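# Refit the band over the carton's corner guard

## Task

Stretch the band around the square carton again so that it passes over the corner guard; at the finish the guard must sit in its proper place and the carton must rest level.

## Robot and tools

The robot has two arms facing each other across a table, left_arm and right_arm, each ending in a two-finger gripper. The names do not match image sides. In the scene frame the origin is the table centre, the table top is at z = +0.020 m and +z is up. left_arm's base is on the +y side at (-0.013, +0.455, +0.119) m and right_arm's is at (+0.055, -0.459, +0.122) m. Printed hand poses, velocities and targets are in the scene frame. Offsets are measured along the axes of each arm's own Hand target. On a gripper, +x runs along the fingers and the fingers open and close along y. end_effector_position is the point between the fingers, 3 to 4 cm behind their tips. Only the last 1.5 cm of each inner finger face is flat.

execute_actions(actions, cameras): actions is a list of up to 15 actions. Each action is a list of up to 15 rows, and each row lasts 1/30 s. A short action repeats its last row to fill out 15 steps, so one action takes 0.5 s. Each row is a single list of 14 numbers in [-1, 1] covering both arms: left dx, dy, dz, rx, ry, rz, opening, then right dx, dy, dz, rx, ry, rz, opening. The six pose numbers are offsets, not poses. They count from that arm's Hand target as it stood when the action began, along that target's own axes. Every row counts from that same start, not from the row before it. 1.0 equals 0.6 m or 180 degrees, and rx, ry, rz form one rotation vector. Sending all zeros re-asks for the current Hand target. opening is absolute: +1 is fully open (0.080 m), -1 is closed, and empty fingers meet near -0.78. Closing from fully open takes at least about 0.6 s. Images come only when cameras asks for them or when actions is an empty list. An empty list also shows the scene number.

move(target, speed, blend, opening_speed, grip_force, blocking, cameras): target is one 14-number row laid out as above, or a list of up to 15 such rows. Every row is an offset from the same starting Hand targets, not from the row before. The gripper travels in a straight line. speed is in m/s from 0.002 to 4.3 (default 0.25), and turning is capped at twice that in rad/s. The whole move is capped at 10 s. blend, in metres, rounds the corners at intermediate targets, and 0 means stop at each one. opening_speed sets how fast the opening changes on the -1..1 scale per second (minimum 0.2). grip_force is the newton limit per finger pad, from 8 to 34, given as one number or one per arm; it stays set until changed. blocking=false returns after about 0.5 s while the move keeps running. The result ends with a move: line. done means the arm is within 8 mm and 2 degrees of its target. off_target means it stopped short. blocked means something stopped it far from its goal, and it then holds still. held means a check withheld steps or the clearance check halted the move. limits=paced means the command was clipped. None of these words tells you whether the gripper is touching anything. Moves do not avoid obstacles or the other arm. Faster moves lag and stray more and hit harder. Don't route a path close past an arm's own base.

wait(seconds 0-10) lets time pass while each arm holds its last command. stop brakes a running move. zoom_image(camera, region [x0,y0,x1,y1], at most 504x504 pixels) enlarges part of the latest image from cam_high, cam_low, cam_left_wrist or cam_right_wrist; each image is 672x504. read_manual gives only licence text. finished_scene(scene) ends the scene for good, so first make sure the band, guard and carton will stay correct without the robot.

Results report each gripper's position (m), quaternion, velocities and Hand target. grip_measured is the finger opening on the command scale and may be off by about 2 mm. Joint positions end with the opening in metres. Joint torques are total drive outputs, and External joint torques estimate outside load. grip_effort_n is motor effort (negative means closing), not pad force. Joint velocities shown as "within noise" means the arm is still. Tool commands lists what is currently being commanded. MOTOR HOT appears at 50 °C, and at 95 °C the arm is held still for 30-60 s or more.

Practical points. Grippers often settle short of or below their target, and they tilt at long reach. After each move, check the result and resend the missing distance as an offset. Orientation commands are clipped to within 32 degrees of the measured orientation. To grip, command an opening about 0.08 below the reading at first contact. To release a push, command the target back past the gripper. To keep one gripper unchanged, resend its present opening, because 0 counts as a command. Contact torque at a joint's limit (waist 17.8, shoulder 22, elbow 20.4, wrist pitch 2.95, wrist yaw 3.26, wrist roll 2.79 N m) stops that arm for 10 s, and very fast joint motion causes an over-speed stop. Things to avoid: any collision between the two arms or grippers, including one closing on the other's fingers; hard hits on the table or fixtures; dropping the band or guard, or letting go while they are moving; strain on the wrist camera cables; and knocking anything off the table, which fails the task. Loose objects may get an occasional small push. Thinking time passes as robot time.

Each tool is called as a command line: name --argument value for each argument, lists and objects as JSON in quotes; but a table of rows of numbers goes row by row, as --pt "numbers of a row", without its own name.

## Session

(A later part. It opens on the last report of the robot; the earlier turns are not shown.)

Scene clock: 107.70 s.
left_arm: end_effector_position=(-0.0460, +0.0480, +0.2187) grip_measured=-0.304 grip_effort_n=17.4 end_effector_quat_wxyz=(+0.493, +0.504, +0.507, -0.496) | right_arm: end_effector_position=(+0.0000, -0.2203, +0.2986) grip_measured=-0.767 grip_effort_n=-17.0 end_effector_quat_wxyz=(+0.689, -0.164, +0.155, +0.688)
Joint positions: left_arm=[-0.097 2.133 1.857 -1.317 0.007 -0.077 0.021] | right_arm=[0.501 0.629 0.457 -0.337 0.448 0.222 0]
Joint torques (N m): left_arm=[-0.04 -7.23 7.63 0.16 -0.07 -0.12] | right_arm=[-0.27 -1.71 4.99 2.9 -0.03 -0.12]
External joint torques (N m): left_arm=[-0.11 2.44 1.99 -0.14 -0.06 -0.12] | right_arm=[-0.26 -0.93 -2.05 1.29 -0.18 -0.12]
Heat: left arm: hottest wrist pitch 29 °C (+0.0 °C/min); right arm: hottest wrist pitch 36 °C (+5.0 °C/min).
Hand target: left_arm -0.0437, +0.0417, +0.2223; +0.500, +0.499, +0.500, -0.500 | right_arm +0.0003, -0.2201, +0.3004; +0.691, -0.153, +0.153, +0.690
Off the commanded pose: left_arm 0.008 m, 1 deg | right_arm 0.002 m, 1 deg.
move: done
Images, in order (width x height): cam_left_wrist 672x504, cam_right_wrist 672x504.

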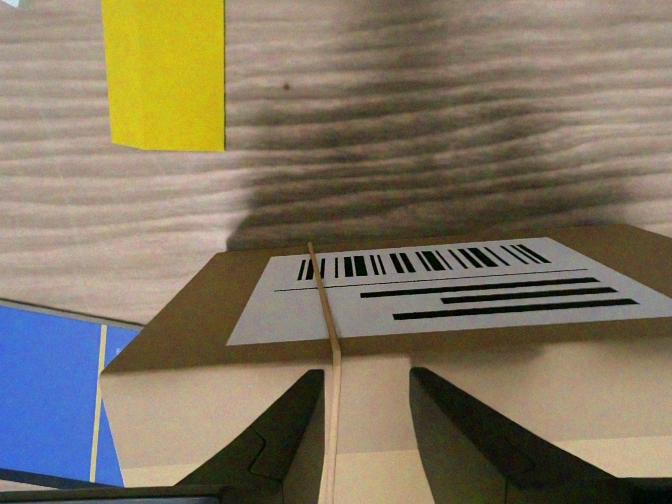

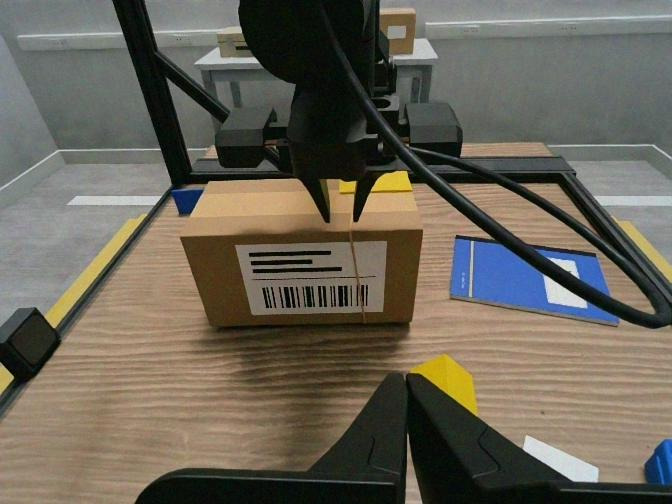

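move --pt "0.02 0.016 0 0 0 0 -0.3 0 0 0 0 0 0 -0.77" --pt "0.054 0.016 0 0 0 0 -0.3 0 0 0 0 0 0 -0.77" --speed 0.05 --cameras '["cam_left_wrist"]'

move --target '[0,0,0,0,0,0,-1,0,0,0,0,0,0,-0.77]' --opening_speed 0.8 --cameras '["cam_left_wrist"]'

move --pt "-0.042 0 0 0 0 0 -1 0 0 0 0 0 0 -0.77" --pt "-0.055 0.06 0 0 0 0 -1 0 0 0 0 0 0 -0.77" --speed 0.05 --cameras '["cam_left_wrist","cam_right_wrist"]'

Scene clock: 117.07 s.
left_arm: end_effector_position=(-0.0332, +0.0401, +0.1972) grip_measured=-0.304 grip_effort_n=17.4 end_effector_quat_wxyz=(+0.506, +0.490, +0.502, -0.502) | right_arm: end_effector_position=(+0.0000, -0.2203, +0.2986) grip_measured=-0.767 grip_effort_n=-17.0 end_effector_quat_wxyz=(+0.689, -0.164, +0.155, +0.688)
Joint positions: left_arm=[-0.065 2.134 1.774 -1.194 0.007 -0.062 0.021] | right_arm=[0.501 0.629 0.457 -0.337 0.448 0.222 0]
Joint torques (N m): left_arm=[0.14 -6.55 3.68 0.36 -0.07 0.11] | right_arm=[-0.23 -1.75 5.04 2.89 -0.03 -0.12]
External joint torques (N m): left_arm=[0.25 3.1 -1.97 -0.01 -0.07 0.11] | right_arm=[-0.22 -0.95 -2 1.28 -0.18 -0.13]
Heat: left arm: hottest wrist pitch 29 °C (-2.0 °C/min); right arm: hottest wrist pitch 36 °C (+3.0 °C/min).
Hand target: left_arm -0.0341, +0.0417, +0.1899; +0.500, +0.499, +0.500, -0.500 | right_arm +0.0003, -0.2201, +0.3004; +0.691, -0.153, +0.153, +0.690
Off the commanded pose: left_arm 0.008 m, 1 deg | right_arm 0.002 m, 1 deg.
move: done
Images, in order (width x height): cam_left_wrist 672x504.

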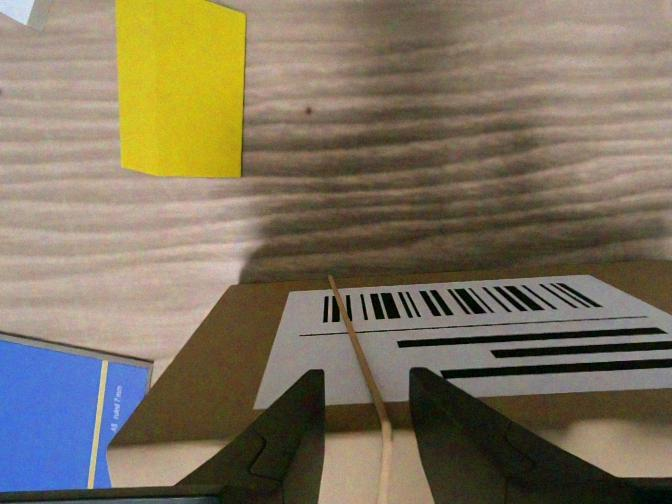

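Scene clock: 118.47 s.
left_arm: end_effector_position=(-0.0385, +0.0398, +0.1960) grip_measured=-0.772 grip_effort_n=-28.1 end_effector_quat_wxyz=(+0.503, +0.493, +0.499, -0.505) | right_arm: end_effector_position=(+0.0000, -0.2203, +0.2986) grip_measured=-0.767 grip_effort_n=-17.0 end_effector_quat_wxyz=(+0.689, -0.164, +0.155, +0.688)
Joint positions: left_arm=[-0.077 2.137 1.774 -1.191 0.008 -0.062 0] | right_arm=[0.501 0.629 0.457 -0.337 0.448 0.222 0]
Joint torques (N m): left_arm=[0.24 -6.71 3.78 0.19 -0.12 0.11] | right_arm=[-0.24 -1.73 5.03 2.9 -0.03 -0.12]
External joint torques (N m): left_arm=[0.23 3.03 -1.9 -0.17 -0.11 0.11] | right_arm=[-0.23 -0.94 -1.96 1.3 -0.18 -0.13]
Heat: left arm: hottest wrist pitch 29 °C (-2.0 °C/min); right arm: hottest wrist pitch 36 °C (+3.0 °C/min).
Hand target: left_arm -0.0341, +0.0417, +0.1899; +0.500, +0.499, +0.500, -0.500 | right_arm +0.0003, -0.2201, +0.3004; +0.691, -0.153, +0.153, +0.690
Off the commanded pose: left_arm 0.008 m, 1 deg | right_arm 0.002 m, 1 deg.
move: done
Images, in order (width x height): cam_left_wrist 672x504.

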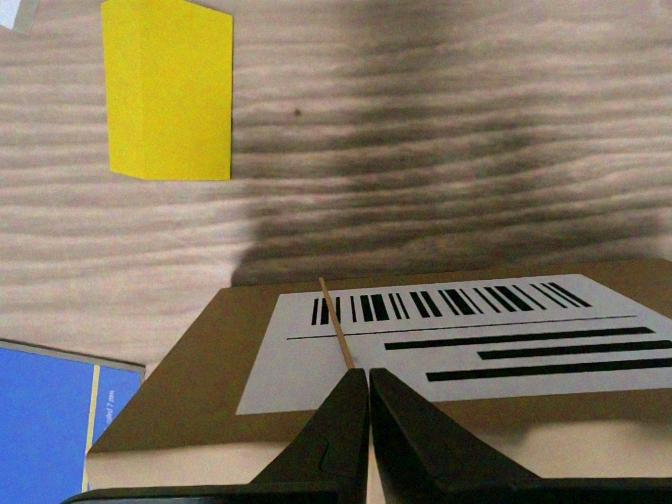

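Scene clock: 120.67 s.
left_arm: end_effector_position=(+0.0025, +0.0474, +0.2152) grip_measured=-0.774 grip_effort_n=-17.9 end_effector_quat_wxyz=(+0.494, +0.501, +0.514, -0.491) | right_arm: end_effector_position=(+0.0000, -0.2203, +0.2986) grip_measured=-0.767 grip_effort_n=-16.5 end_effector_quat_wxyz=(+0.689, -0.164, +0.155, +0.688)
Joint positions: left_arm=[0.022 2.139 1.852 -1.313 0.008 0.025 0] | right_arm=[0.501 0.629 0.457 -0.337 0.448 0.222 0]
Joint torques (N m): left_arm=[-0.06 -8.34 7.69 -0.02 -0.11 0.12] | right_arm=[-0.21 -1.76 5.03 2.91 -0.03 -0.13]
External joint torques (N m): left_arm=[0.01 1.4 2.02 -0.32 -0.11 0.12] | right_arm=[-0.18 -0.98 -1.96 1.31 -0.18 -0.13]
Heat: left arm: hottest wrist pitch 29 °C (-2.0 °C/min); right arm: hottest wrist pitch 37 °C (+4.0 °C/min).
Hand target: left_arm +0.0019, +0.0417, +0.2229; +0.500, +0.499, +0.500, -0.500 | right_arm +0.0003, -0.2201, +0.3004; +0.691, -0.153, +0.153, +0.690
Off the commanded pose: left_arm 0.010 m, 2 deg | right_arm 0.002 m, 1 deg.
move: off_target (left_arm)
Images, in order (width x height): cam_left_wrist 672x504, cam_right_wrist 672x504.

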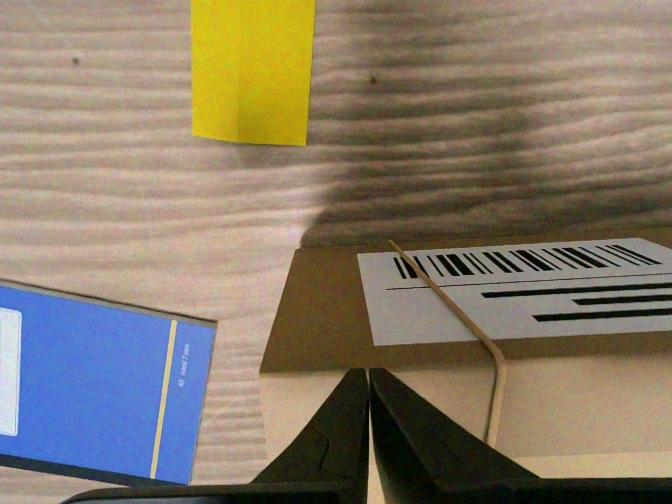

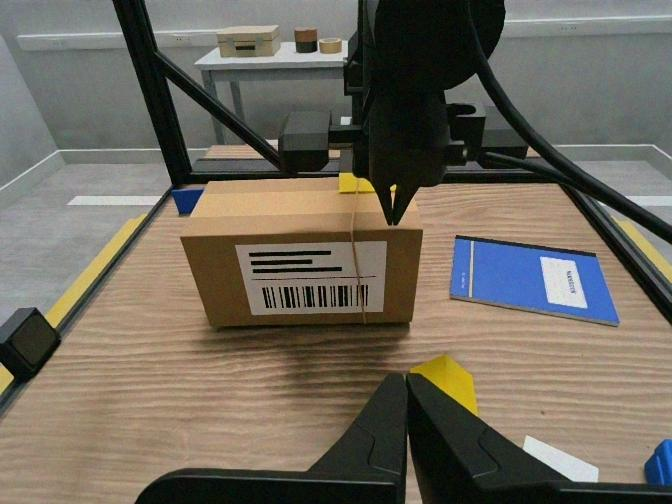

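move --pt "-0.01 -0.0617 -0.032 0 0 0 -0.3 0 0 0 0 0 0 -0.77" --speed 0.12 --cameras '["cam_left_wrist","cam_right_wrist"]'

Scene clock: 136.80 s.
left_arm: end_effector_position=(-0.0367, +0.0618, +0.2225) grip_measured=-0.304 grip_effort_n=17.9 end_effector_quat_wxyz=(+0.493, +0.504, +0.509, -0.494) | right_arm: end_effector_position=(+0.0000, -0.2203, +0.2986) grip_measured=-0.767 grip_effort_n=-16.5 end_effector_quat_wxyz=(+0.689, -0.164, +0.155, +0.688)
Joint positions: left_arm=[-0.076 2.073 1.78 -1.303 0.008 -0.061 0.021] | right_arm=[0.501 0.629 0.457 -0.337 0.448 0.222 0]
Joint torques (N m): left_arm=[0.25 -9.76 4.31 0.59 -0.14 -0.11] | right_arm=[-0.23 -1.73 5 2.9 -0.03 -0.13]
External joint torques (N m): left_arm=[0.25 -0.58 -1.25 0.31 -0.13 -0.11] | right_arm=[-0.25 -0.94 -2.04 1.28 -0.17 -0.13]
Heat: left arm: hottest shoulder 29 °C (+3.0 °C/min); right arm: hottest wrist pitch 37 °C (+3.0 °C/min).
Hand target: left_arm -0.0351, +0.0609, +0.2289; +0.500, +0.499, +0.500, -0.500 | right_arm +0.0003, -0.2201, +0.3004; +0.691, -0.153, +0.153, +0.690
Off the commanded pose: left_arm 0.007 m, 2 deg | right_arm 0.002 m, 1 deg.
move: done
Images, in order (width x height): cam_left_wrist 672x504, cam_right_wrist 672x504.

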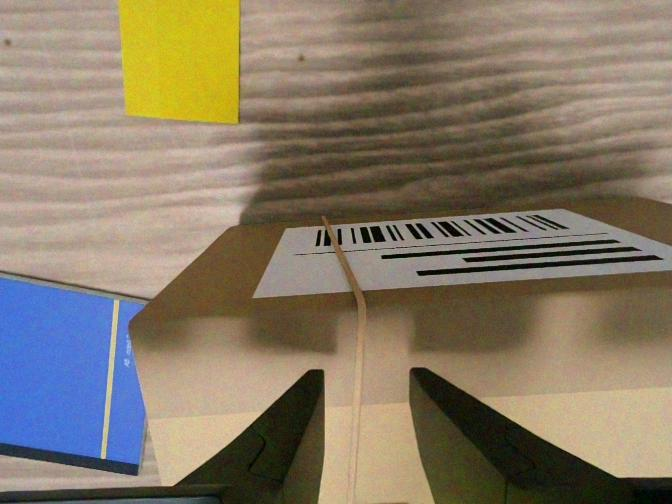

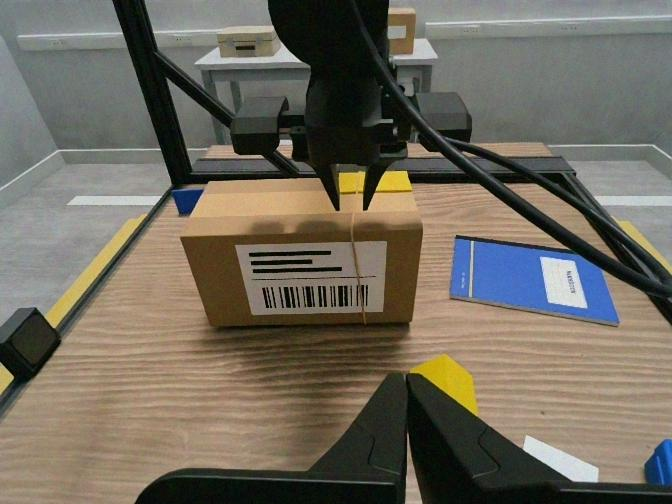

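move --pt "0.065 0 0.012 0 0 0 -0.3 0 0 0 0 0 0 -0.77" --pt "0.065 0 0.012 0 0 0 -1 0 0 0 0 0 0 -0.77" --speed 0.08 --opening_speed 0.8 --cameras '["cam_left_wrist","cam_right_wrist"]'

move --target '[-0.05,0,0,0,0,0,-1,0,0,0,0,0,0,-0.77]' --speed 0.08 --cameras '["cam_left_wrist","cam_right_wrist"]'

Scene clock: 144.17 s.
left_arm: end_effector_position=(-0.0376, +0.0553, +0.2020) grip_measured=-0.769 grip_effort_n=-40.7 end_effector_quat_wxyz=(+0.501, +0.495, +0.500, -0.504) | right_arm: end_effector_position=(+0.0000, -0.2203, +0.2986) grip_measured=-0.767 grip_effort_n=-16.5 end_effector_quat_wxyz=(+0.689, -0.164, +0.155, +0.688)
Joint positions: left_arm=[-0.077 2.076 1.703 -1.188 0.008 -0.061 0] | right_arm=[0.501 0.629 0.457 -0.337 0.448 0.222 0]
Joint torques (N m): left_arm=[0.22 -5.17 3.01 1.77 -0.1 -0.07] | right_arm=[-0.25 -1.76 5.02 2.88 -0.04 -0.12]
External joint torques (N m): left_arm=[0.2 4.16 -2.64 1.42 -0.09 -0.07] | right_arm=[-0.23 -0.96 -2.02 1.27 -0.19 -0.13]
Heat: left arm: hottest shoulder 31 °C (+4.1 °C/min); right arm: hottest wrist pitch 37 °C (+2.0 °C/min).
Hand target: left_arm -0.0351, +0.0537, +0.1899; +0.500, +0.499, +0.500, -0.500 | right_arm +0.0003, -0.2201, +0.3004; +0.691, -0.153, +0.153, +0.690
Off the commanded pose: left_arm 0.012 m, 1 deg | right_arm 0.002 m, 1 deg.
move: off_target (left_arm); target 2's new opening was sent with left_arm's hand 0.013 m and 0 deg from that target
Images, in order (width x height): cam_left_wrist 672x504, cam_right_wrist 672x504.

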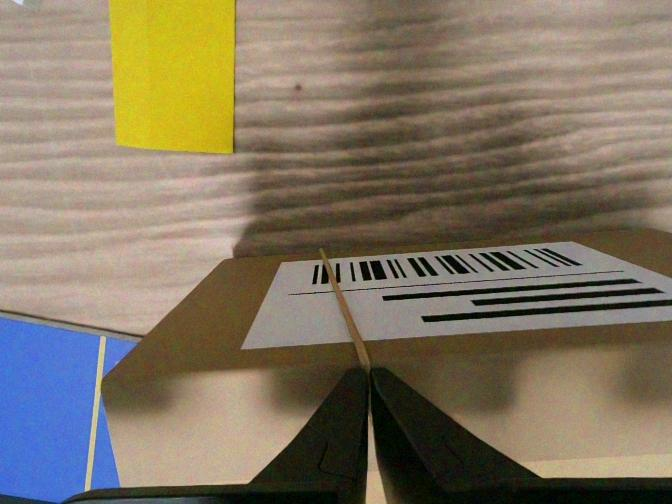

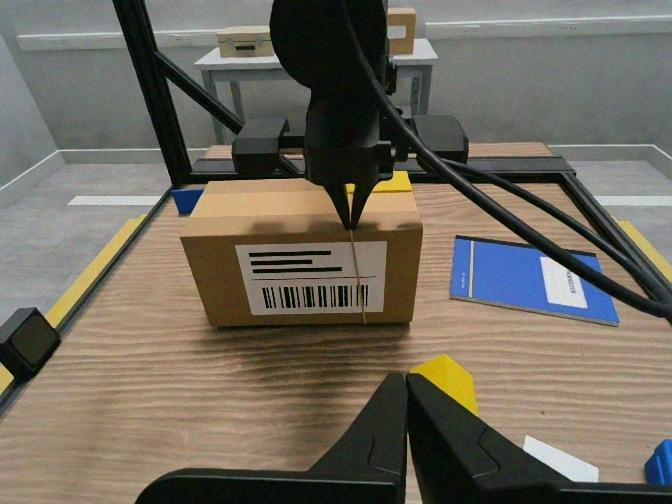

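Scene clock: 145.57 s.
left_arm: end_effector_position=(-0.0344, +0.0584, +0.2133) grip_measured=-0.771 grip_effort_n=-32.3 end_effector_quat_wxyz=(+0.496, +0.500, +0.509, -0.495) | right_arm: end_effector_position=(+0.0000, -0.2203, +0.2986) grip_measured=-0.767 grip_effort_n=-16.5 end_effector_quat_wxyz=(+0.689, -0.164, +0.155, +0.688)
Joint positions: left_arm=[-0.07 2.084 1.76 -1.266 0.008 -0.061 0] | right_arm=[0.501 0.629 0.457 -0.337 0.448 0.222 0]
Joint torques (N m): left_arm=[0.15 -7.5 8.07 -0.23 -0.13 -0.06] | right_arm=[-0.24 -1.75 5.07 2.89 -0.04 -0.12]
External joint torques (N m): left_arm=[0.18 1.88 2.41 -0.55 -0.13 -0.06] | right_arm=[-0.23 -0.98 -1.93 1.29 -0.18 -0.12]
Heat: left arm: hottest shoulder 31 °C (+4.0 °C/min); right arm: hottest wrist pitch 37 °C (+2.0 °C/min).
Hand target: left_arm -0.0351, +0.0537, +0.2199; +0.500, +0.499, +0.500, -0.500 | right_arm +0.0003, -0.2201, +0.3004; +0.691, -0.153, +0.153, +0.690
Off the commanded pose: left_arm 0.008 m, 1 deg | right_arm 0.002 m, 1 deg.
move: done
Images, in order (width x height): cam_left_wrist 672x504, cam_right_wrist 672x504.

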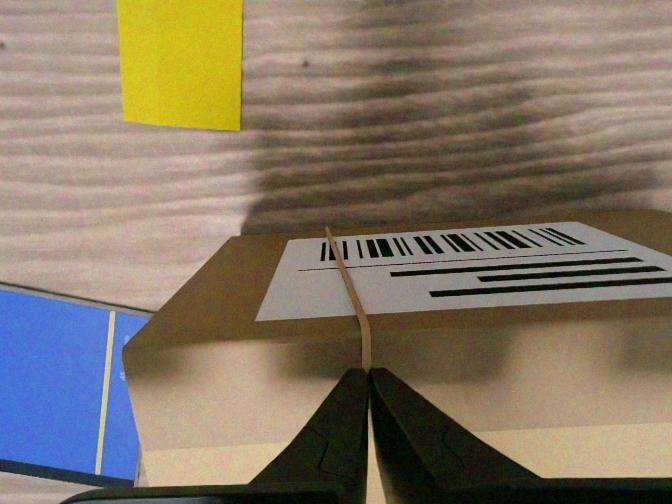

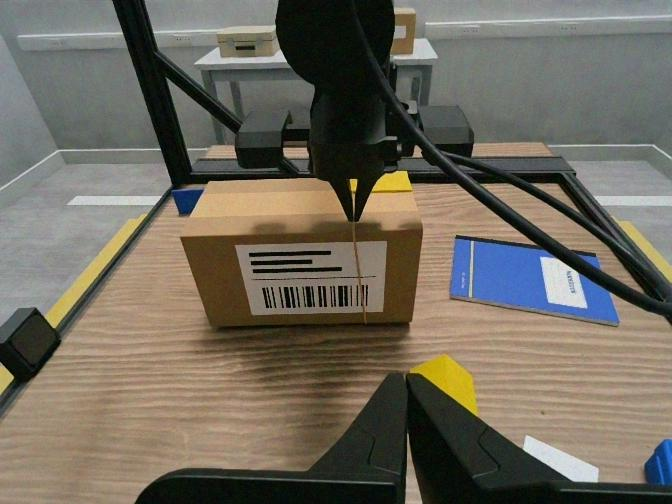

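move --target '[-0.01,0.065,0,0,0,0,-1,0,0,0,0,0,0,-0.77]' --speed 0.08 --cameras '["cam_left_wrist","cam_right_wrist"]'

Scene clock: 149.97 s.
left_arm: end_effector_position=(-0.0019, +0.0603, +0.2180) grip_measured=-0.771 grip_effort_n=-32.3 end_effector_quat_wxyz=(+0.490, +0.505, +0.511, -0.495) | right_arm: end_effector_position=(+0.0000, -0.2203, +0.2986) grip_measured=-0.767 grip_effort_n=-16.5 end_effector_quat_wxyz=(+0.689, -0.164, +0.155, +0.688)
Joint positions: left_arm=[0.013 2.084 1.779 -1.297 0.01 0.031 0] | right_arm=[0.501 0.629 0.457 -0.337 0.448 0.222 0]
Joint torques (N m): left_arm=[0.52 -7.8 8.28 -0.05 -0.18 0.12] | right_arm=[-0.22 -1.74 4.99 2.89 -0.04 -0.14]
External joint torques (N m): left_arm=[0.58 1.53 2.62 -0.37 -0.18 0.12] | right_arm=[-0.22 -0.95 -2.06 1.28 -0.18 -0.14]
Heat: left arm: hottest shoulder 31 °C (+4.0 °C/min); right arm: hottest wrist pitch 37 °C (+2.0 °C/min).
Hand target: left_arm +0.0039, +0.0537, +0.2259; +0.500, +0.499, +0.500, -0.500 | right_arm +0.0003, -0.2201, +0.3004; +0.691, -0.153, +0.153, +0.690
Off the commanded pose: left_arm 0.012 m, 2 deg | right_arm 0.002 m, 1 deg.
move: off_target (left_arm)
Images, in order (width x height): cam_left_wrist 672x504, cam_right_wrist 672x504.

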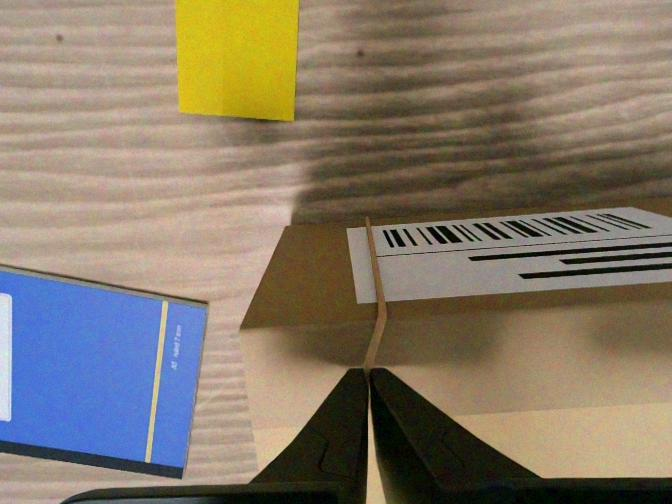

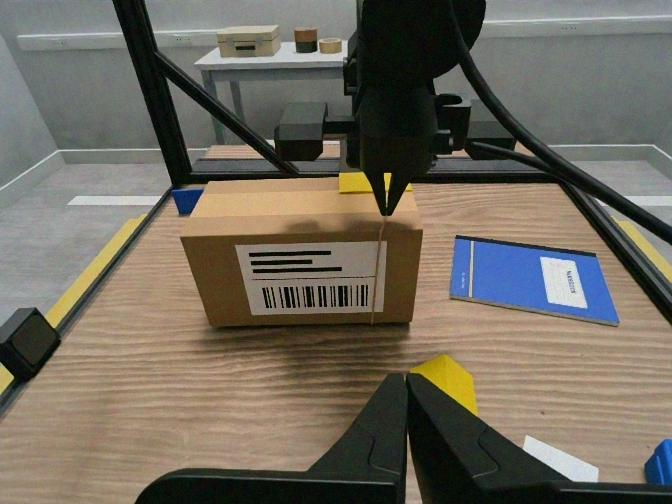

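move --pt "0.035 0 0 0 0 0 -1 0 0 0 0 0 0 -0.77" --pt "0.035 0 0 0 0 0 -0.4 0 0 0 0 0 0 -0.77" --pt "-0.03 0 -0.06 0 0 0 -0.4 0 0 0 0 0 0 -0.77" --speed 0.08 --opening_speed 0.5 --cameras '["cam_left_wrist","cam_right_wrist"]'

Scene clock: 156.97 s.
left_arm: end_effector_position=(-0.0005, +0.0885, +0.2386) grip_measured=-0.404 grip_effort_n=17.4 end_effector_quat_wxyz=(+0.494, +0.501, +0.507, -0.498) | right_arm: end_effector_position=(+0.0000, -0.2203, +0.2986) grip_measured=-0.767 grip_effort_n=-16.5 end_effector_quat_wxyz=(+0.689, -0.164, +0.155, +0.688)
Joint positions: left_arm=[0.019 1.95 1.667 -1.303 0.01 0.036 0.017] | right_arm=[0.501 0.629 0.457 -0.337 0.448 0.222 0]
Joint torques (N m): left_arm=[0.2 -8.7 4.31 0.05 -0.16 0.09] | right_arm=[-0.24 -1.77 4.99 2.9 -0.05 -0.12]
External joint torques (N m): left_arm=[0.29 -0.3 -1.31 -0.27 -0.17 0.09] | right_arm=[-0.24 -0.96 -2.06 1.28 -0.19 -0.12]
Heat: left arm: hottest shoulder 32 °C (+5.0 °C/min); right arm: hottest wrist pitch 38 °C (+2.0 °C/min).
Hand target: left_arm +0.0039, +0.0898, +0.2439; +0.500, +0.499, +0.500, -0.500 | right_arm +0.0003, -0.2201, +0.3004; +0.691, -0.153, +0.153, +0.690
Off the commanded pose: left_arm 0.007 m, 1 deg | right_arm 0.002 m, 1 deg.
move: done
Images, in order (width x height): cam_left_wrist 672x504, cam_right_wrist 672x504.

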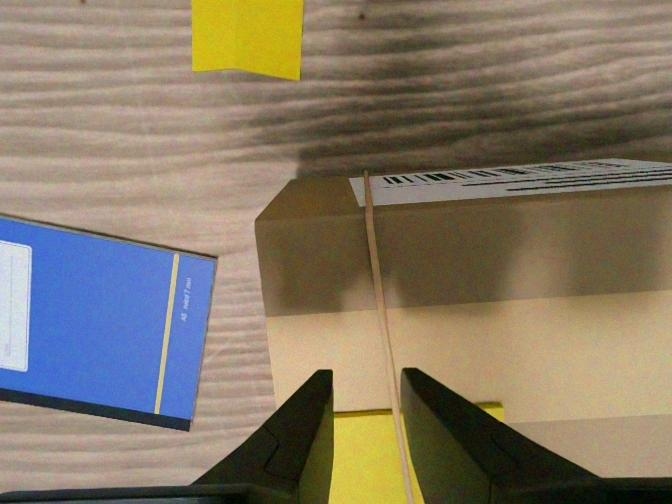

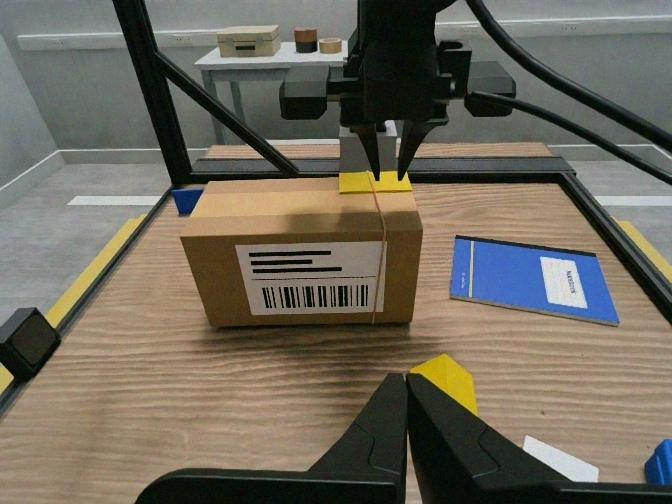

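move --target '[-0.16,0,-0.13,0,0,0,-0.4,0,0,0,0,0,0,-0.77]' --speed 0.2 --cameras '["cam_left_wrist","cam_high","cam_right_wrist"]'

zoom_image --camera "cam_right_wrist" --region '[300, 150, 440, 340]'

Scene clock: 163.87 s.
left_arm: end_effector_position=(+0.0004, +0.1684, +0.3343) grip_measured=-0.404 grip_effort_n=17.4 end_effector_quat_wxyz=(+0.507, +0.489, +0.495, -0.509) | right_arm: end_effector_position=(+0.0000, -0.2203, +0.2986) grip_measured=-0.767 grip_effort_n=-17.0 end_effector_quat_wxyz=(+0.689, -0.164, +0.155, +0.688)
Joint positions: left_arm=[0.033 1.633 1.659 -1.565 0.01 0.048 0.017] | right_arm=[0.501 0.629 0.457 -0.337 0.448 0.222 0]
Joint torques (N m): left_arm=[0.29 -5.4 6.19 -0.05 -0.17 0.1] | right_arm=[-0.24 -1.72 5.03 2.91 -0.03 -0.12]
External joint torques (N m): left_arm=[0.33 0.64 0.65 -0.44 -0.17 0.1] | right_arm=[-0.23 -0.93 -1.98 1.3 -0.18 -0.12]
Heat: left arm: hottest shoulder 32 °C (+5.0 °C/min); right arm: hottest wrist pitch 38 °C (+2.0 °C/min).
Hand target: left_arm +0.0038, +0.1678, +0.3398; +0.500, +0.499, +0.500, -0.500 | right_arm +0.0003, -0.2201, +0.3004; +0.691, -0.153, +0.153, +0.690
Off the commanded pose: left_arm 0.007 m, 2 deg | right_arm 0.002 m, 1 deg.
joint sent to its limit (left arm) — joint 4 (wrist pitch), lower limit. The joint targets are off in position, not in orientation.
move: done
Images, in order (width x height): cam_high 672x504, cam_left_wrist 672x504, cam_right_wrist 672x504.

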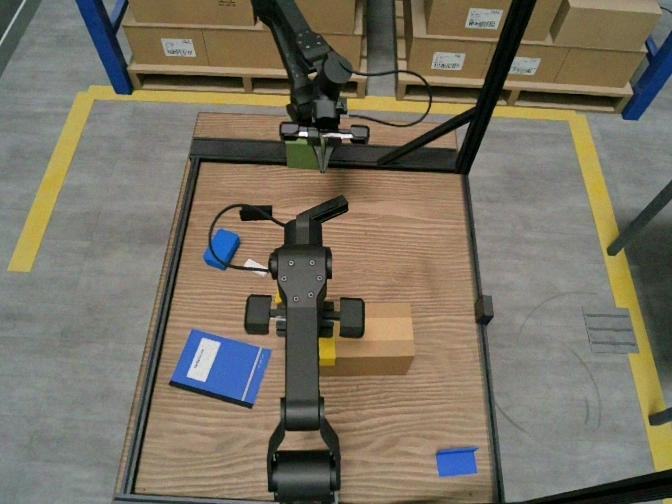

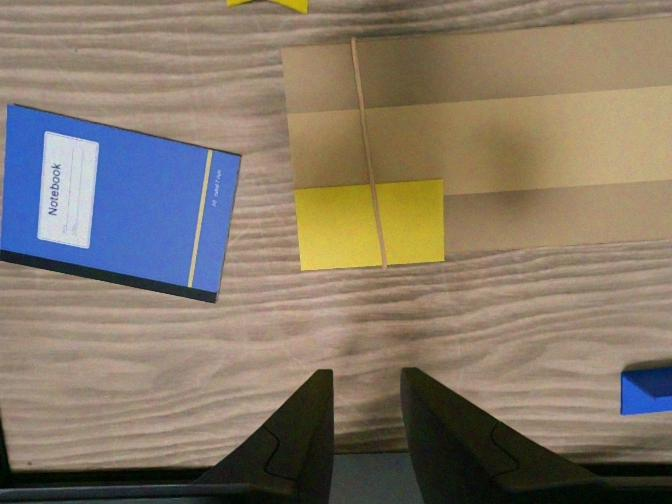

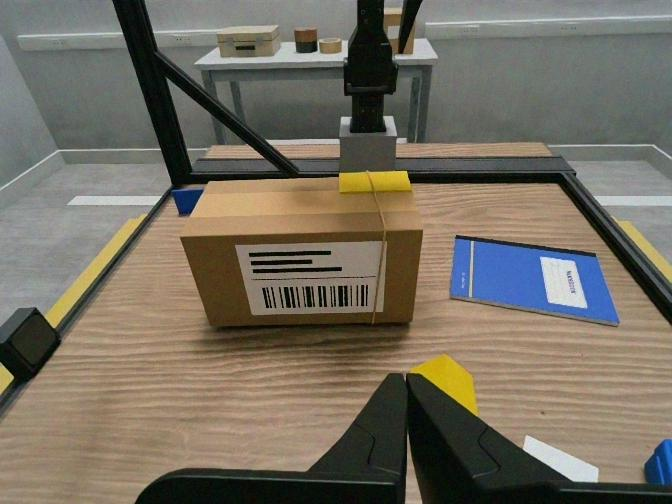

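Scaled by 2.653.

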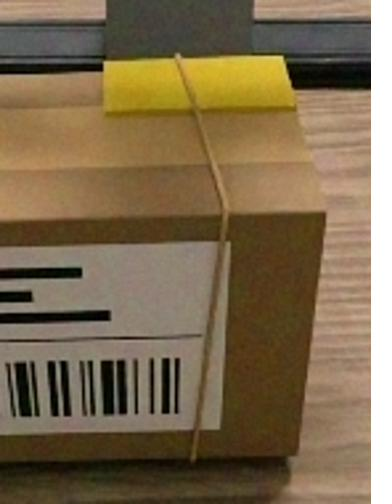

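move --target '[0.183,-0.0465,0.05,0,0,0,-0.3,0,0,0,0,0,0,-0.77]' --speed 0.15 --cameras '["cam_left_wrist"]'

Scene clock: 170.77 s.
left_arm: end_effector_position=(-0.0262, +0.1390, +0.2320) grip_measured=-0.304 grip_effort_n=17.4 end_effector_quat_wxyz=(+0.498, +0.499, +0.503, -0.501) | right_arm: end_effector_position=(+0.0000, -0.2203, +0.2986) grip_measured=-0.767 grip_effort_n=-16.5 end_effector_quat_wxyz=(+0.689, -0.164, +0.155, +0.688)
Joint positions: left_arm=[-0.057 1.748 1.38 -1.206 0.007 -0.039 0.021] | right_arm=[0.501 0.629 0.457 -0.337 0.448 0.222 0]
Joint torques (N m): left_arm=[-0.08 -5.09 4.31 0.64 -0.1 -0.11] | right_arm=[-0.25 -1.76 5.04 2.89 -0.04 -0.13]
External joint torques (N m): left_arm=[-0.08 1.88 -1.32 0.3 -0.09 -0.11] | right_arm=[-0.26 -0.93 -2.05 1.27 -0.18 -0.13]
Heat: left arm: hottest shoulder 31 °C (+4.0 °C/min); right arm: hottest wrist pitch 38 °C (+2.0 °C/min).
Hand target: left_arm -0.0241, +0.1377, +0.2300; +0.500, +0.499, +0.500, -0.500 | right_arm +0.0003, -0.2201, +0.3004; +0.691, -0.153, +0.153, +0.690
Off the commanded pose: left_arm 0.003 m, 0 deg | right_arm 0.002 m, 1 deg.
move: done
Images, in order (width x height): cam_left_wrist 672x504.

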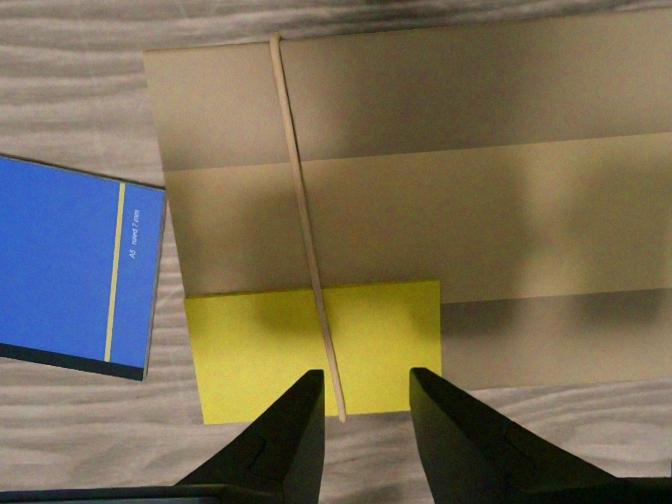

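move --pt "0.0 0.013 -0.01 0 0 0 -0.3 0 0 0 0 0 0 -0.77" --pt "0.066 0.013 -0.01 0 0 0 -0.3 0 0 0 0 0 0 -0.77" --pt "0.066 0.013 -0.01 0 0 0 -1 0 0 0 0 0 0 -0.77" --speed 0.08 --opening_speed 0.8 --cameras '["cam_left_wrist"]'

move --target '[-0.05,0,0,0,0,0,-1,0,0,0,0,0,0,-0.77]' --speed 0.08 --cameras '["cam_left_wrist"]'

Scene clock: 179.10 s.
left_arm: end_effector_position=(-0.0160, +0.1420, +0.2031) grip_measured=-0.770 grip_effort_n=-37.0 end_effector_quat_wxyz=(+0.508, +0.488, +0.499, -0.505) | right_arm: end_effector_position=(+0.0000, -0.2203, +0.2986) grip_measured=-0.767 grip_effort_n=-16.5 end_effector_quat_wxyz=(+0.689, -0.164, +0.155, +0.688)
Joint positions: left_arm=[-0.025 1.732 1.245 -1.057 0.007 -0.021 0] | right_arm=[0.501 0.629 0.457 -0.337 0.448 0.222 0]
Joint torques (N m): left_arm=[0.2 -2.51 2.42 1.31 -0.07 0.1] | right_arm=[-0.21 -1.74 4.99 2.89 -0.05 -0.12]
External joint torques (N m): left_arm=[0.2 4.26 -3.1 0.95 -0.06 0.1] | right_arm=[-0.23 -0.99 -1.98 1.3 -0.18 -0.12]
Heat: left arm: hottest shoulder 31 °C (+3.0 °C/min); right arm: hottest wrist pitch 38 °C (+1.0 °C/min).
Hand target: left_arm -0.0163, +0.1437, +0.1904; +0.500, +0.499, +0.500, -0.500 | right_arm +0.0003, -0.2201, +0.3004; +0.691, -0.153, +0.153, +0.690
Off the commanded pose: left_arm 0.013 m, 2 deg | right_arm 0.002 m, 1 deg.
move: off_target (left_arm); target 3's new opening was sent with left_arm's hand 0.013 m and 1 deg from that target
Images, in order (width x height): cam_left_wrist 672x504.

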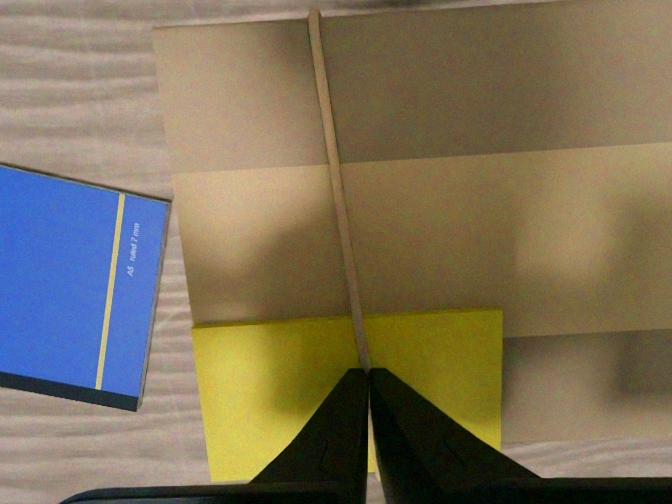

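Scene clock: 180.17 s.
left_arm: end_effector_position=(-0.0160, +0.1459, +0.2146) grip_measured=-0.771 grip_effort_n=-32.8 end_effector_quat_wxyz=(+0.500, +0.497, +0.507, -0.496) | right_arm: end_effector_position=(+0.0000, -0.2203, +0.2986) grip_measured=-0.767 grip_effort_n=-16.5 end_effector_quat_wxyz=(+0.689, -0.164, +0.155, +0.688)
Joint positions: left_arm=[-0.025 1.735 1.295 -1.139 0.007 -0.021 0] | right_arm=[0.501 0.629 0.457 -0.337 0.448 0.222 0]
Joint torques (N m): left_arm=[0.06 -5.32 7.21 -0.29 -0.08 0.13] | right_arm=[-0.22 -1.76 5.04 2.9 -0.03 -0.12]
External joint torques (N m): left_arm=[0.07 1.49 1.64 -0.62 -0.08 0.13] | right_arm=[-0.22 -0.98 -1.97 1.3 -0.17 -0.13]
Heat: left arm: hottest shoulder 30 °C (+2.0 °C/min); right arm: hottest wrist pitch 38 °C (+1.0 °C/min).
Hand target: left_arm -0.0163, +0.1437, +0.2204; +0.500, +0.499, +0.500, -0.500 | right_arm +0.0003, -0.2201, +0.3004; +0.691, -0.153, +0.153, +0.690
Off the commanded pose: left_arm 0.006 m, 1 deg | right_arm 0.002 m, 1 deg.
move: done
Images, in order (width x height): cam_left_wrist 672x504.

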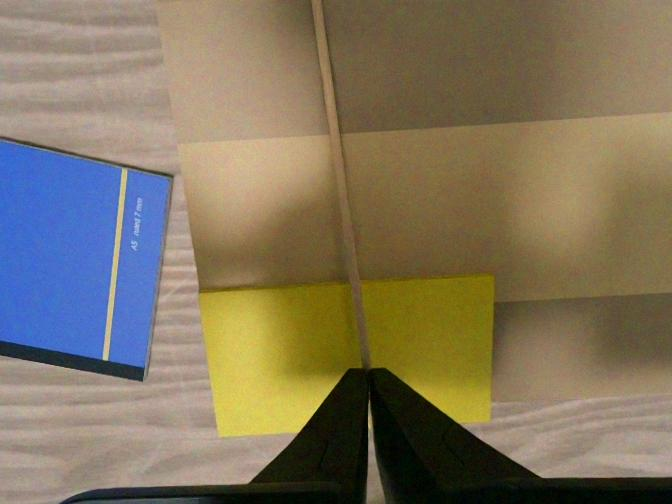

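move --pt "-0.01 0 -0.025 0 0 0 -1 0 0 0 0 0 0 -0.77" --pt "-0.01 0.04 -0.025 0 0 0 -1 0 0 0 0 0 0 -0.77" --speed 0.06 --cameras '["cam_left_wrist"]'

move --pt "0.044 0.0 0.01 0 0 0 -1 0 0 0 0 0 0 -0.77" --pt "0.044 0.0 0.01 0 0 0 -0.4 0 0 0 0 0 0 -0.77" --pt "-0.1 0 0.0 0 0 0 -0.4 0 0 0 0 0 0 -0.77" --pt "-0.18 -0.04 -0.04 0 0 0 -0.4 0 0 0 0 0 0 -0.77" --speed 0.1 --opening_speed 0.5 --cameras '["cam_left_wrist","cam_right_wrist"]'

Scene clock: 187.43 s.
left_arm: end_effector_position=(+0.0042, +0.1530, +0.2226) grip_measured=-0.771 grip_effort_n=-32.8 end_effector_quat_wxyz=(+0.500, +0.496, +0.501, -0.503) | right_arm: end_effector_position=(+0.0000, -0.2203, +0.2986) grip_measured=-0.767 grip_effort_n=-17.0 end_effector_quat_wxyz=(+0.689, -0.164, +0.155, +0.688)
Joint positions: left_arm=[0.042 1.694 1.28 -1.151 0.008 0.059 0] | right_arm=[0.501 0.629 0.457 -0.337 0.448 0.222 0]
Joint torques (N m): left_arm=[0.28 -6.88 4.31 -0.52 -0.06 0.11] | right_arm=[-0.25 -1.74 5.01 2.9 -0.03 -0.12]
External joint torques (N m): left_arm=[0.28 -0.3 -1.34 -0.88 -0.06 0.11] | right_arm=[-0.25 -0.96 -2 1.29 -0.17 -0.12]
Heat: left arm: hottest shoulder 30 °C (+2.0 °C/min); right arm: hottest wrist pitch 38 °C (+1.0 °C/min).
Hand target: left_arm +0.0077, +0.1587, +0.2264; +0.500, +0.499, +0.500, -0.500 | right_arm +0.0003, -0.2201, +0.3004; +0.691, -0.153, +0.153, +0.690
Off the commanded pose: left_arm 0.008 m, 1 deg | right_arm 0.002 m, 1 deg.
move: done
Images, in order (width x height): cam_left_wrist 672x504.

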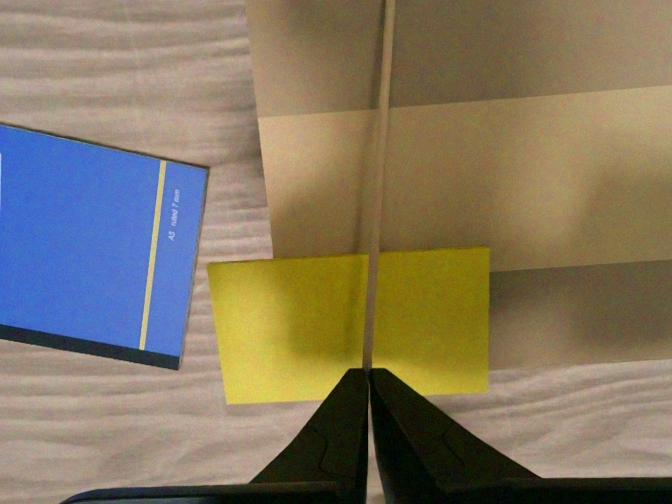

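Scene clock: 192.33 s.
left_arm: end_effector_position=(-0.0185, +0.1845, +0.3260) grip_measured=-0.404 grip_effort_n=17.4 end_effector_quat_wxyz=(+0.497, +0.499, +0.503, -0.501) | right_arm: end_effector_position=(+0.0000, -0.2203, +0.2986) grip_measured=-0.767 grip_effort_n=-17.0 end_effector_quat_wxyz=(+0.689, -0.164, +0.155, +0.688)
Joint positions: left_arm=[-0.034 1.591 1.582 -1.565 0.008 -0.016 0.017] | right_arm=[0.501 0.629 0.457 -0.337 0.448 0.222 0]
Joint torques (N m): left_arm=[-0.04 -5.61 7.28 -0.14 -0.07 -0.11] | right_arm=[-0.21 -1.75 5 2.89 -0.02 -0.13]
External joint torques (N m): left_arm=[-0.01 0.06 1.77 -0.47 -0.08 -0.11] | right_arm=[-0.2 -0.98 -1.98 1.3 -0.17 -0.14]
Heat: left arm: hottest shoulder 29 °C (+1.0 °C/min); right arm: hottest wrist pitch 38 °C (+1.0 °C/min).
Hand target: left_arm -0.0163, +0.1828, +0.3344; +0.500, +0.499, +0.500, -0.500 | right_arm +0.0003, -0.2201, +0.3004; +0.691, -0.153, +0.153, +0.690
Off the commanded pose: left_arm 0.009 m, 0 deg | right_arm 0.002 m, 1 deg.
joint sent to its limit (left arm) — joint 4 (wrist pitch), lower limit. The joint targets are off in position, not in orientation.
move: off_target (left_arm)
Images, in order (width x height): cam_left_wrist 672x504, cam_right_wrist 672x504.

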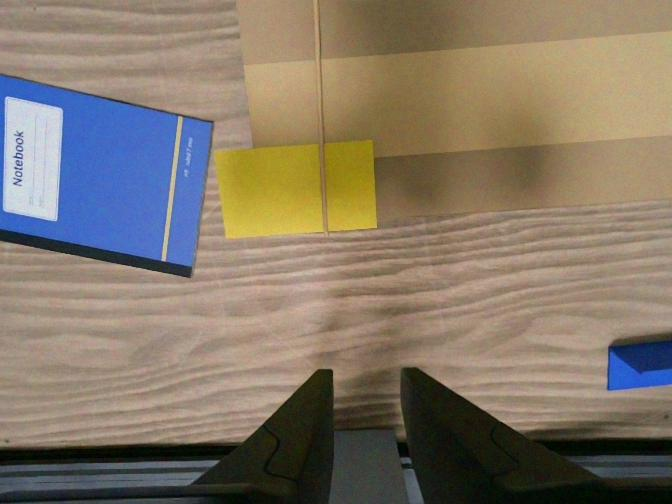

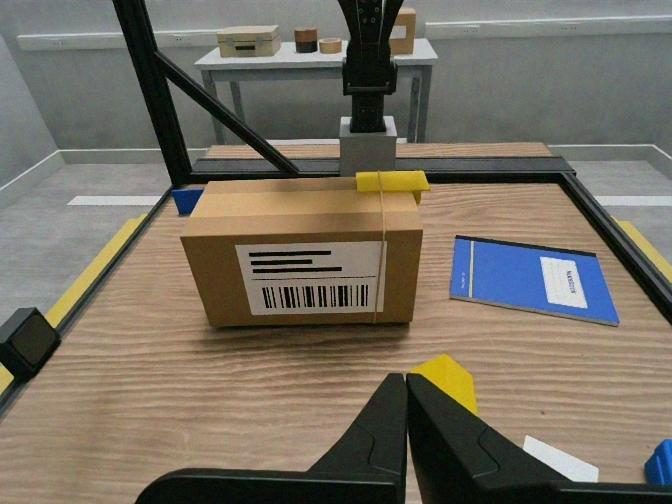

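move --pt "0 0.152 0.035 0 0 0 -1 0 0 0 0 0 0 -0.77" --pt "0.165 0.152 0.035 0 0 0 -1 0 0 0 0 0 0 -0.77" --speed 0.15 --blend 0.03 --cameras '["cam_left_wrist","cam_right_wrist"]'

Scene clock: 210.40 s.
left_arm: end_effector_position=(+0.0744, +0.1627, +0.2359) grip_measured=-0.774 grip_effort_n=-17.9 end_effector_quat_wxyz=(+0.500, +0.496, +0.507, -0.498) | right_arm: end_effector_position=(+0.0000, -0.2203, +0.2986) grip_measured=-0.767 grip_effort_n=-16.5 end_effector_quat_wxyz=(+0.689, -0.164, +0.155, +0.688)
Joint positions: left_arm=[0.275 1.708 1.349 -1.22 0.007 0.282 0] | right_arm=[0.501 0.629 0.457 -0.337 0.448 0.222 0]
Joint torques (N m): left_arm=[0.18 -5.31 4.28 0.6 -0.04 0.11] | right_arm=[-0.2 -1.79 5.01 2.9 -0.02 -0.11]
External joint torques (N m): left_arm=[0.22 1.31 -1.31 0.29 -0.06 0.11] | right_arm=[-0.19 -1.01 -2 1.29 -0.17 -0.12]
Heat: left arm: hottest shoulder 29 °C (-2.0 °C/min); right arm: hottest wrist pitch 39 °C (+2.0 °C/min).
Hand target: left_arm +0.0749, +0.1618, +0.2354; +0.500, +0.499, +0.500, -0.500 | right_arm +0.0003, -0.2201, +0.3004; +0.691, -0.153, +0.153, +0.690
Off the commanded pose: left_arm 0.001 m, 1 deg | right_arm 0.002 m, 1 deg.
move: done
Images, in order (width x height): cam_left_wrist 672x504, cam_right_wrist 672x504.

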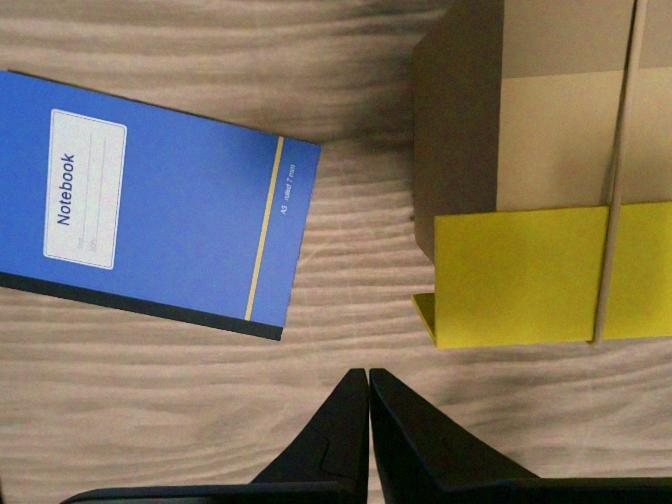

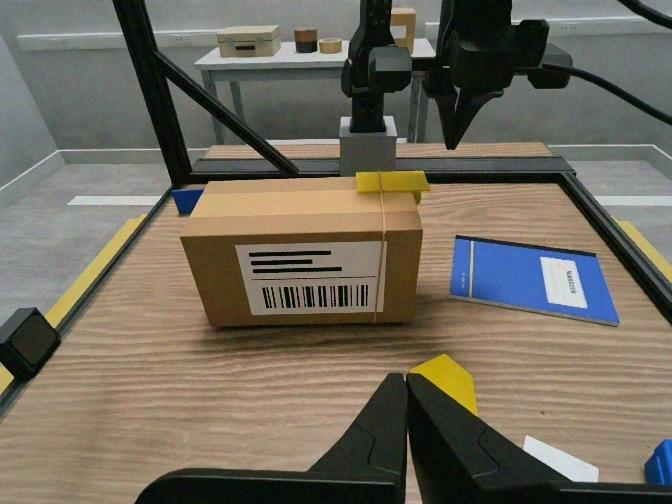

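move --pt "0.078 0 -0.014 0 0 0 -1 0 0 0 0 0 0 -0.77" --pt "0.078 -0.055 -0.014 0 0 0 -1 0 0 0 0 0 0 -0.77" --speed 0.08 --cameras '["cam_left_wrist","cam_right_wrist"]'

Scene clock: 216.37 s.
left_arm: end_effector_position=(+0.0450, +0.1715, +0.1853) grip_measured=-0.774 grip_effort_n=-17.0 end_effector_quat_wxyz=(+0.498, +0.502, +0.508, -0.491) | right_arm: end_effector_position=(+0.0000, -0.2203, +0.2986) grip_measured=-0.767 grip_effort_n=-16.5 end_effector_quat_wxyz=(+0.689, -0.164, +0.155, +0.688)
Joint positions: left_arm=[0.18 1.702 1.136 -1.025 -0.005 0.186 0] | right_arm=[0.501 0.629 0.457 -0.337 0.448 0.222 0]
Joint torques (N m): left_arm=[-0.36 -6.67 3.96 0.56 0.06 -0.1] | right_arm=[-0.25 -1.79 5.03 2.9 -0.03 -0.13]
External joint torques (N m): left_arm=[-0.34 -0.34 -1.38 0.26 0.06 -0.1] | right_arm=[-0.26 -0.99 -2.01 1.29 -0.17 -0.13]
Heat: left arm: hottest shoulder 29 °C (-3.0 °C/min); right arm: hottest wrist pitch 39 °C (+1.0 °C/min).
Hand target: left_arm +0.0418, +0.1702, +0.1886; +0.500, +0.499, +0.500, -0.500 | right_arm +0.0003, -0.2201, +0.3004; +0.691, -0.153, +0.153, +0.690
Off the commanded pose: left_arm 0.005 m, 1 deg | right_arm 0.002 m, 1 deg.
move: done
Images, in order (width x height): cam_left_wrist 672x504, cam_right_wrist 672x504.

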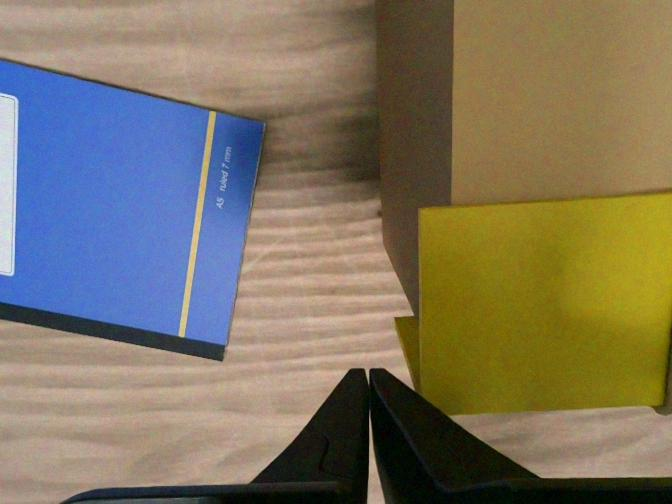

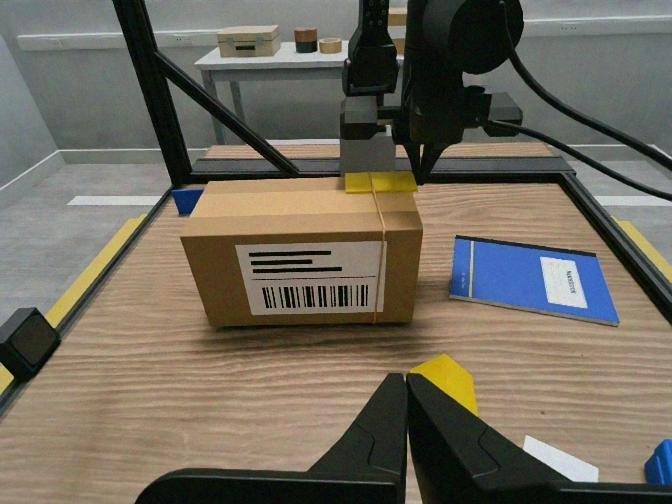

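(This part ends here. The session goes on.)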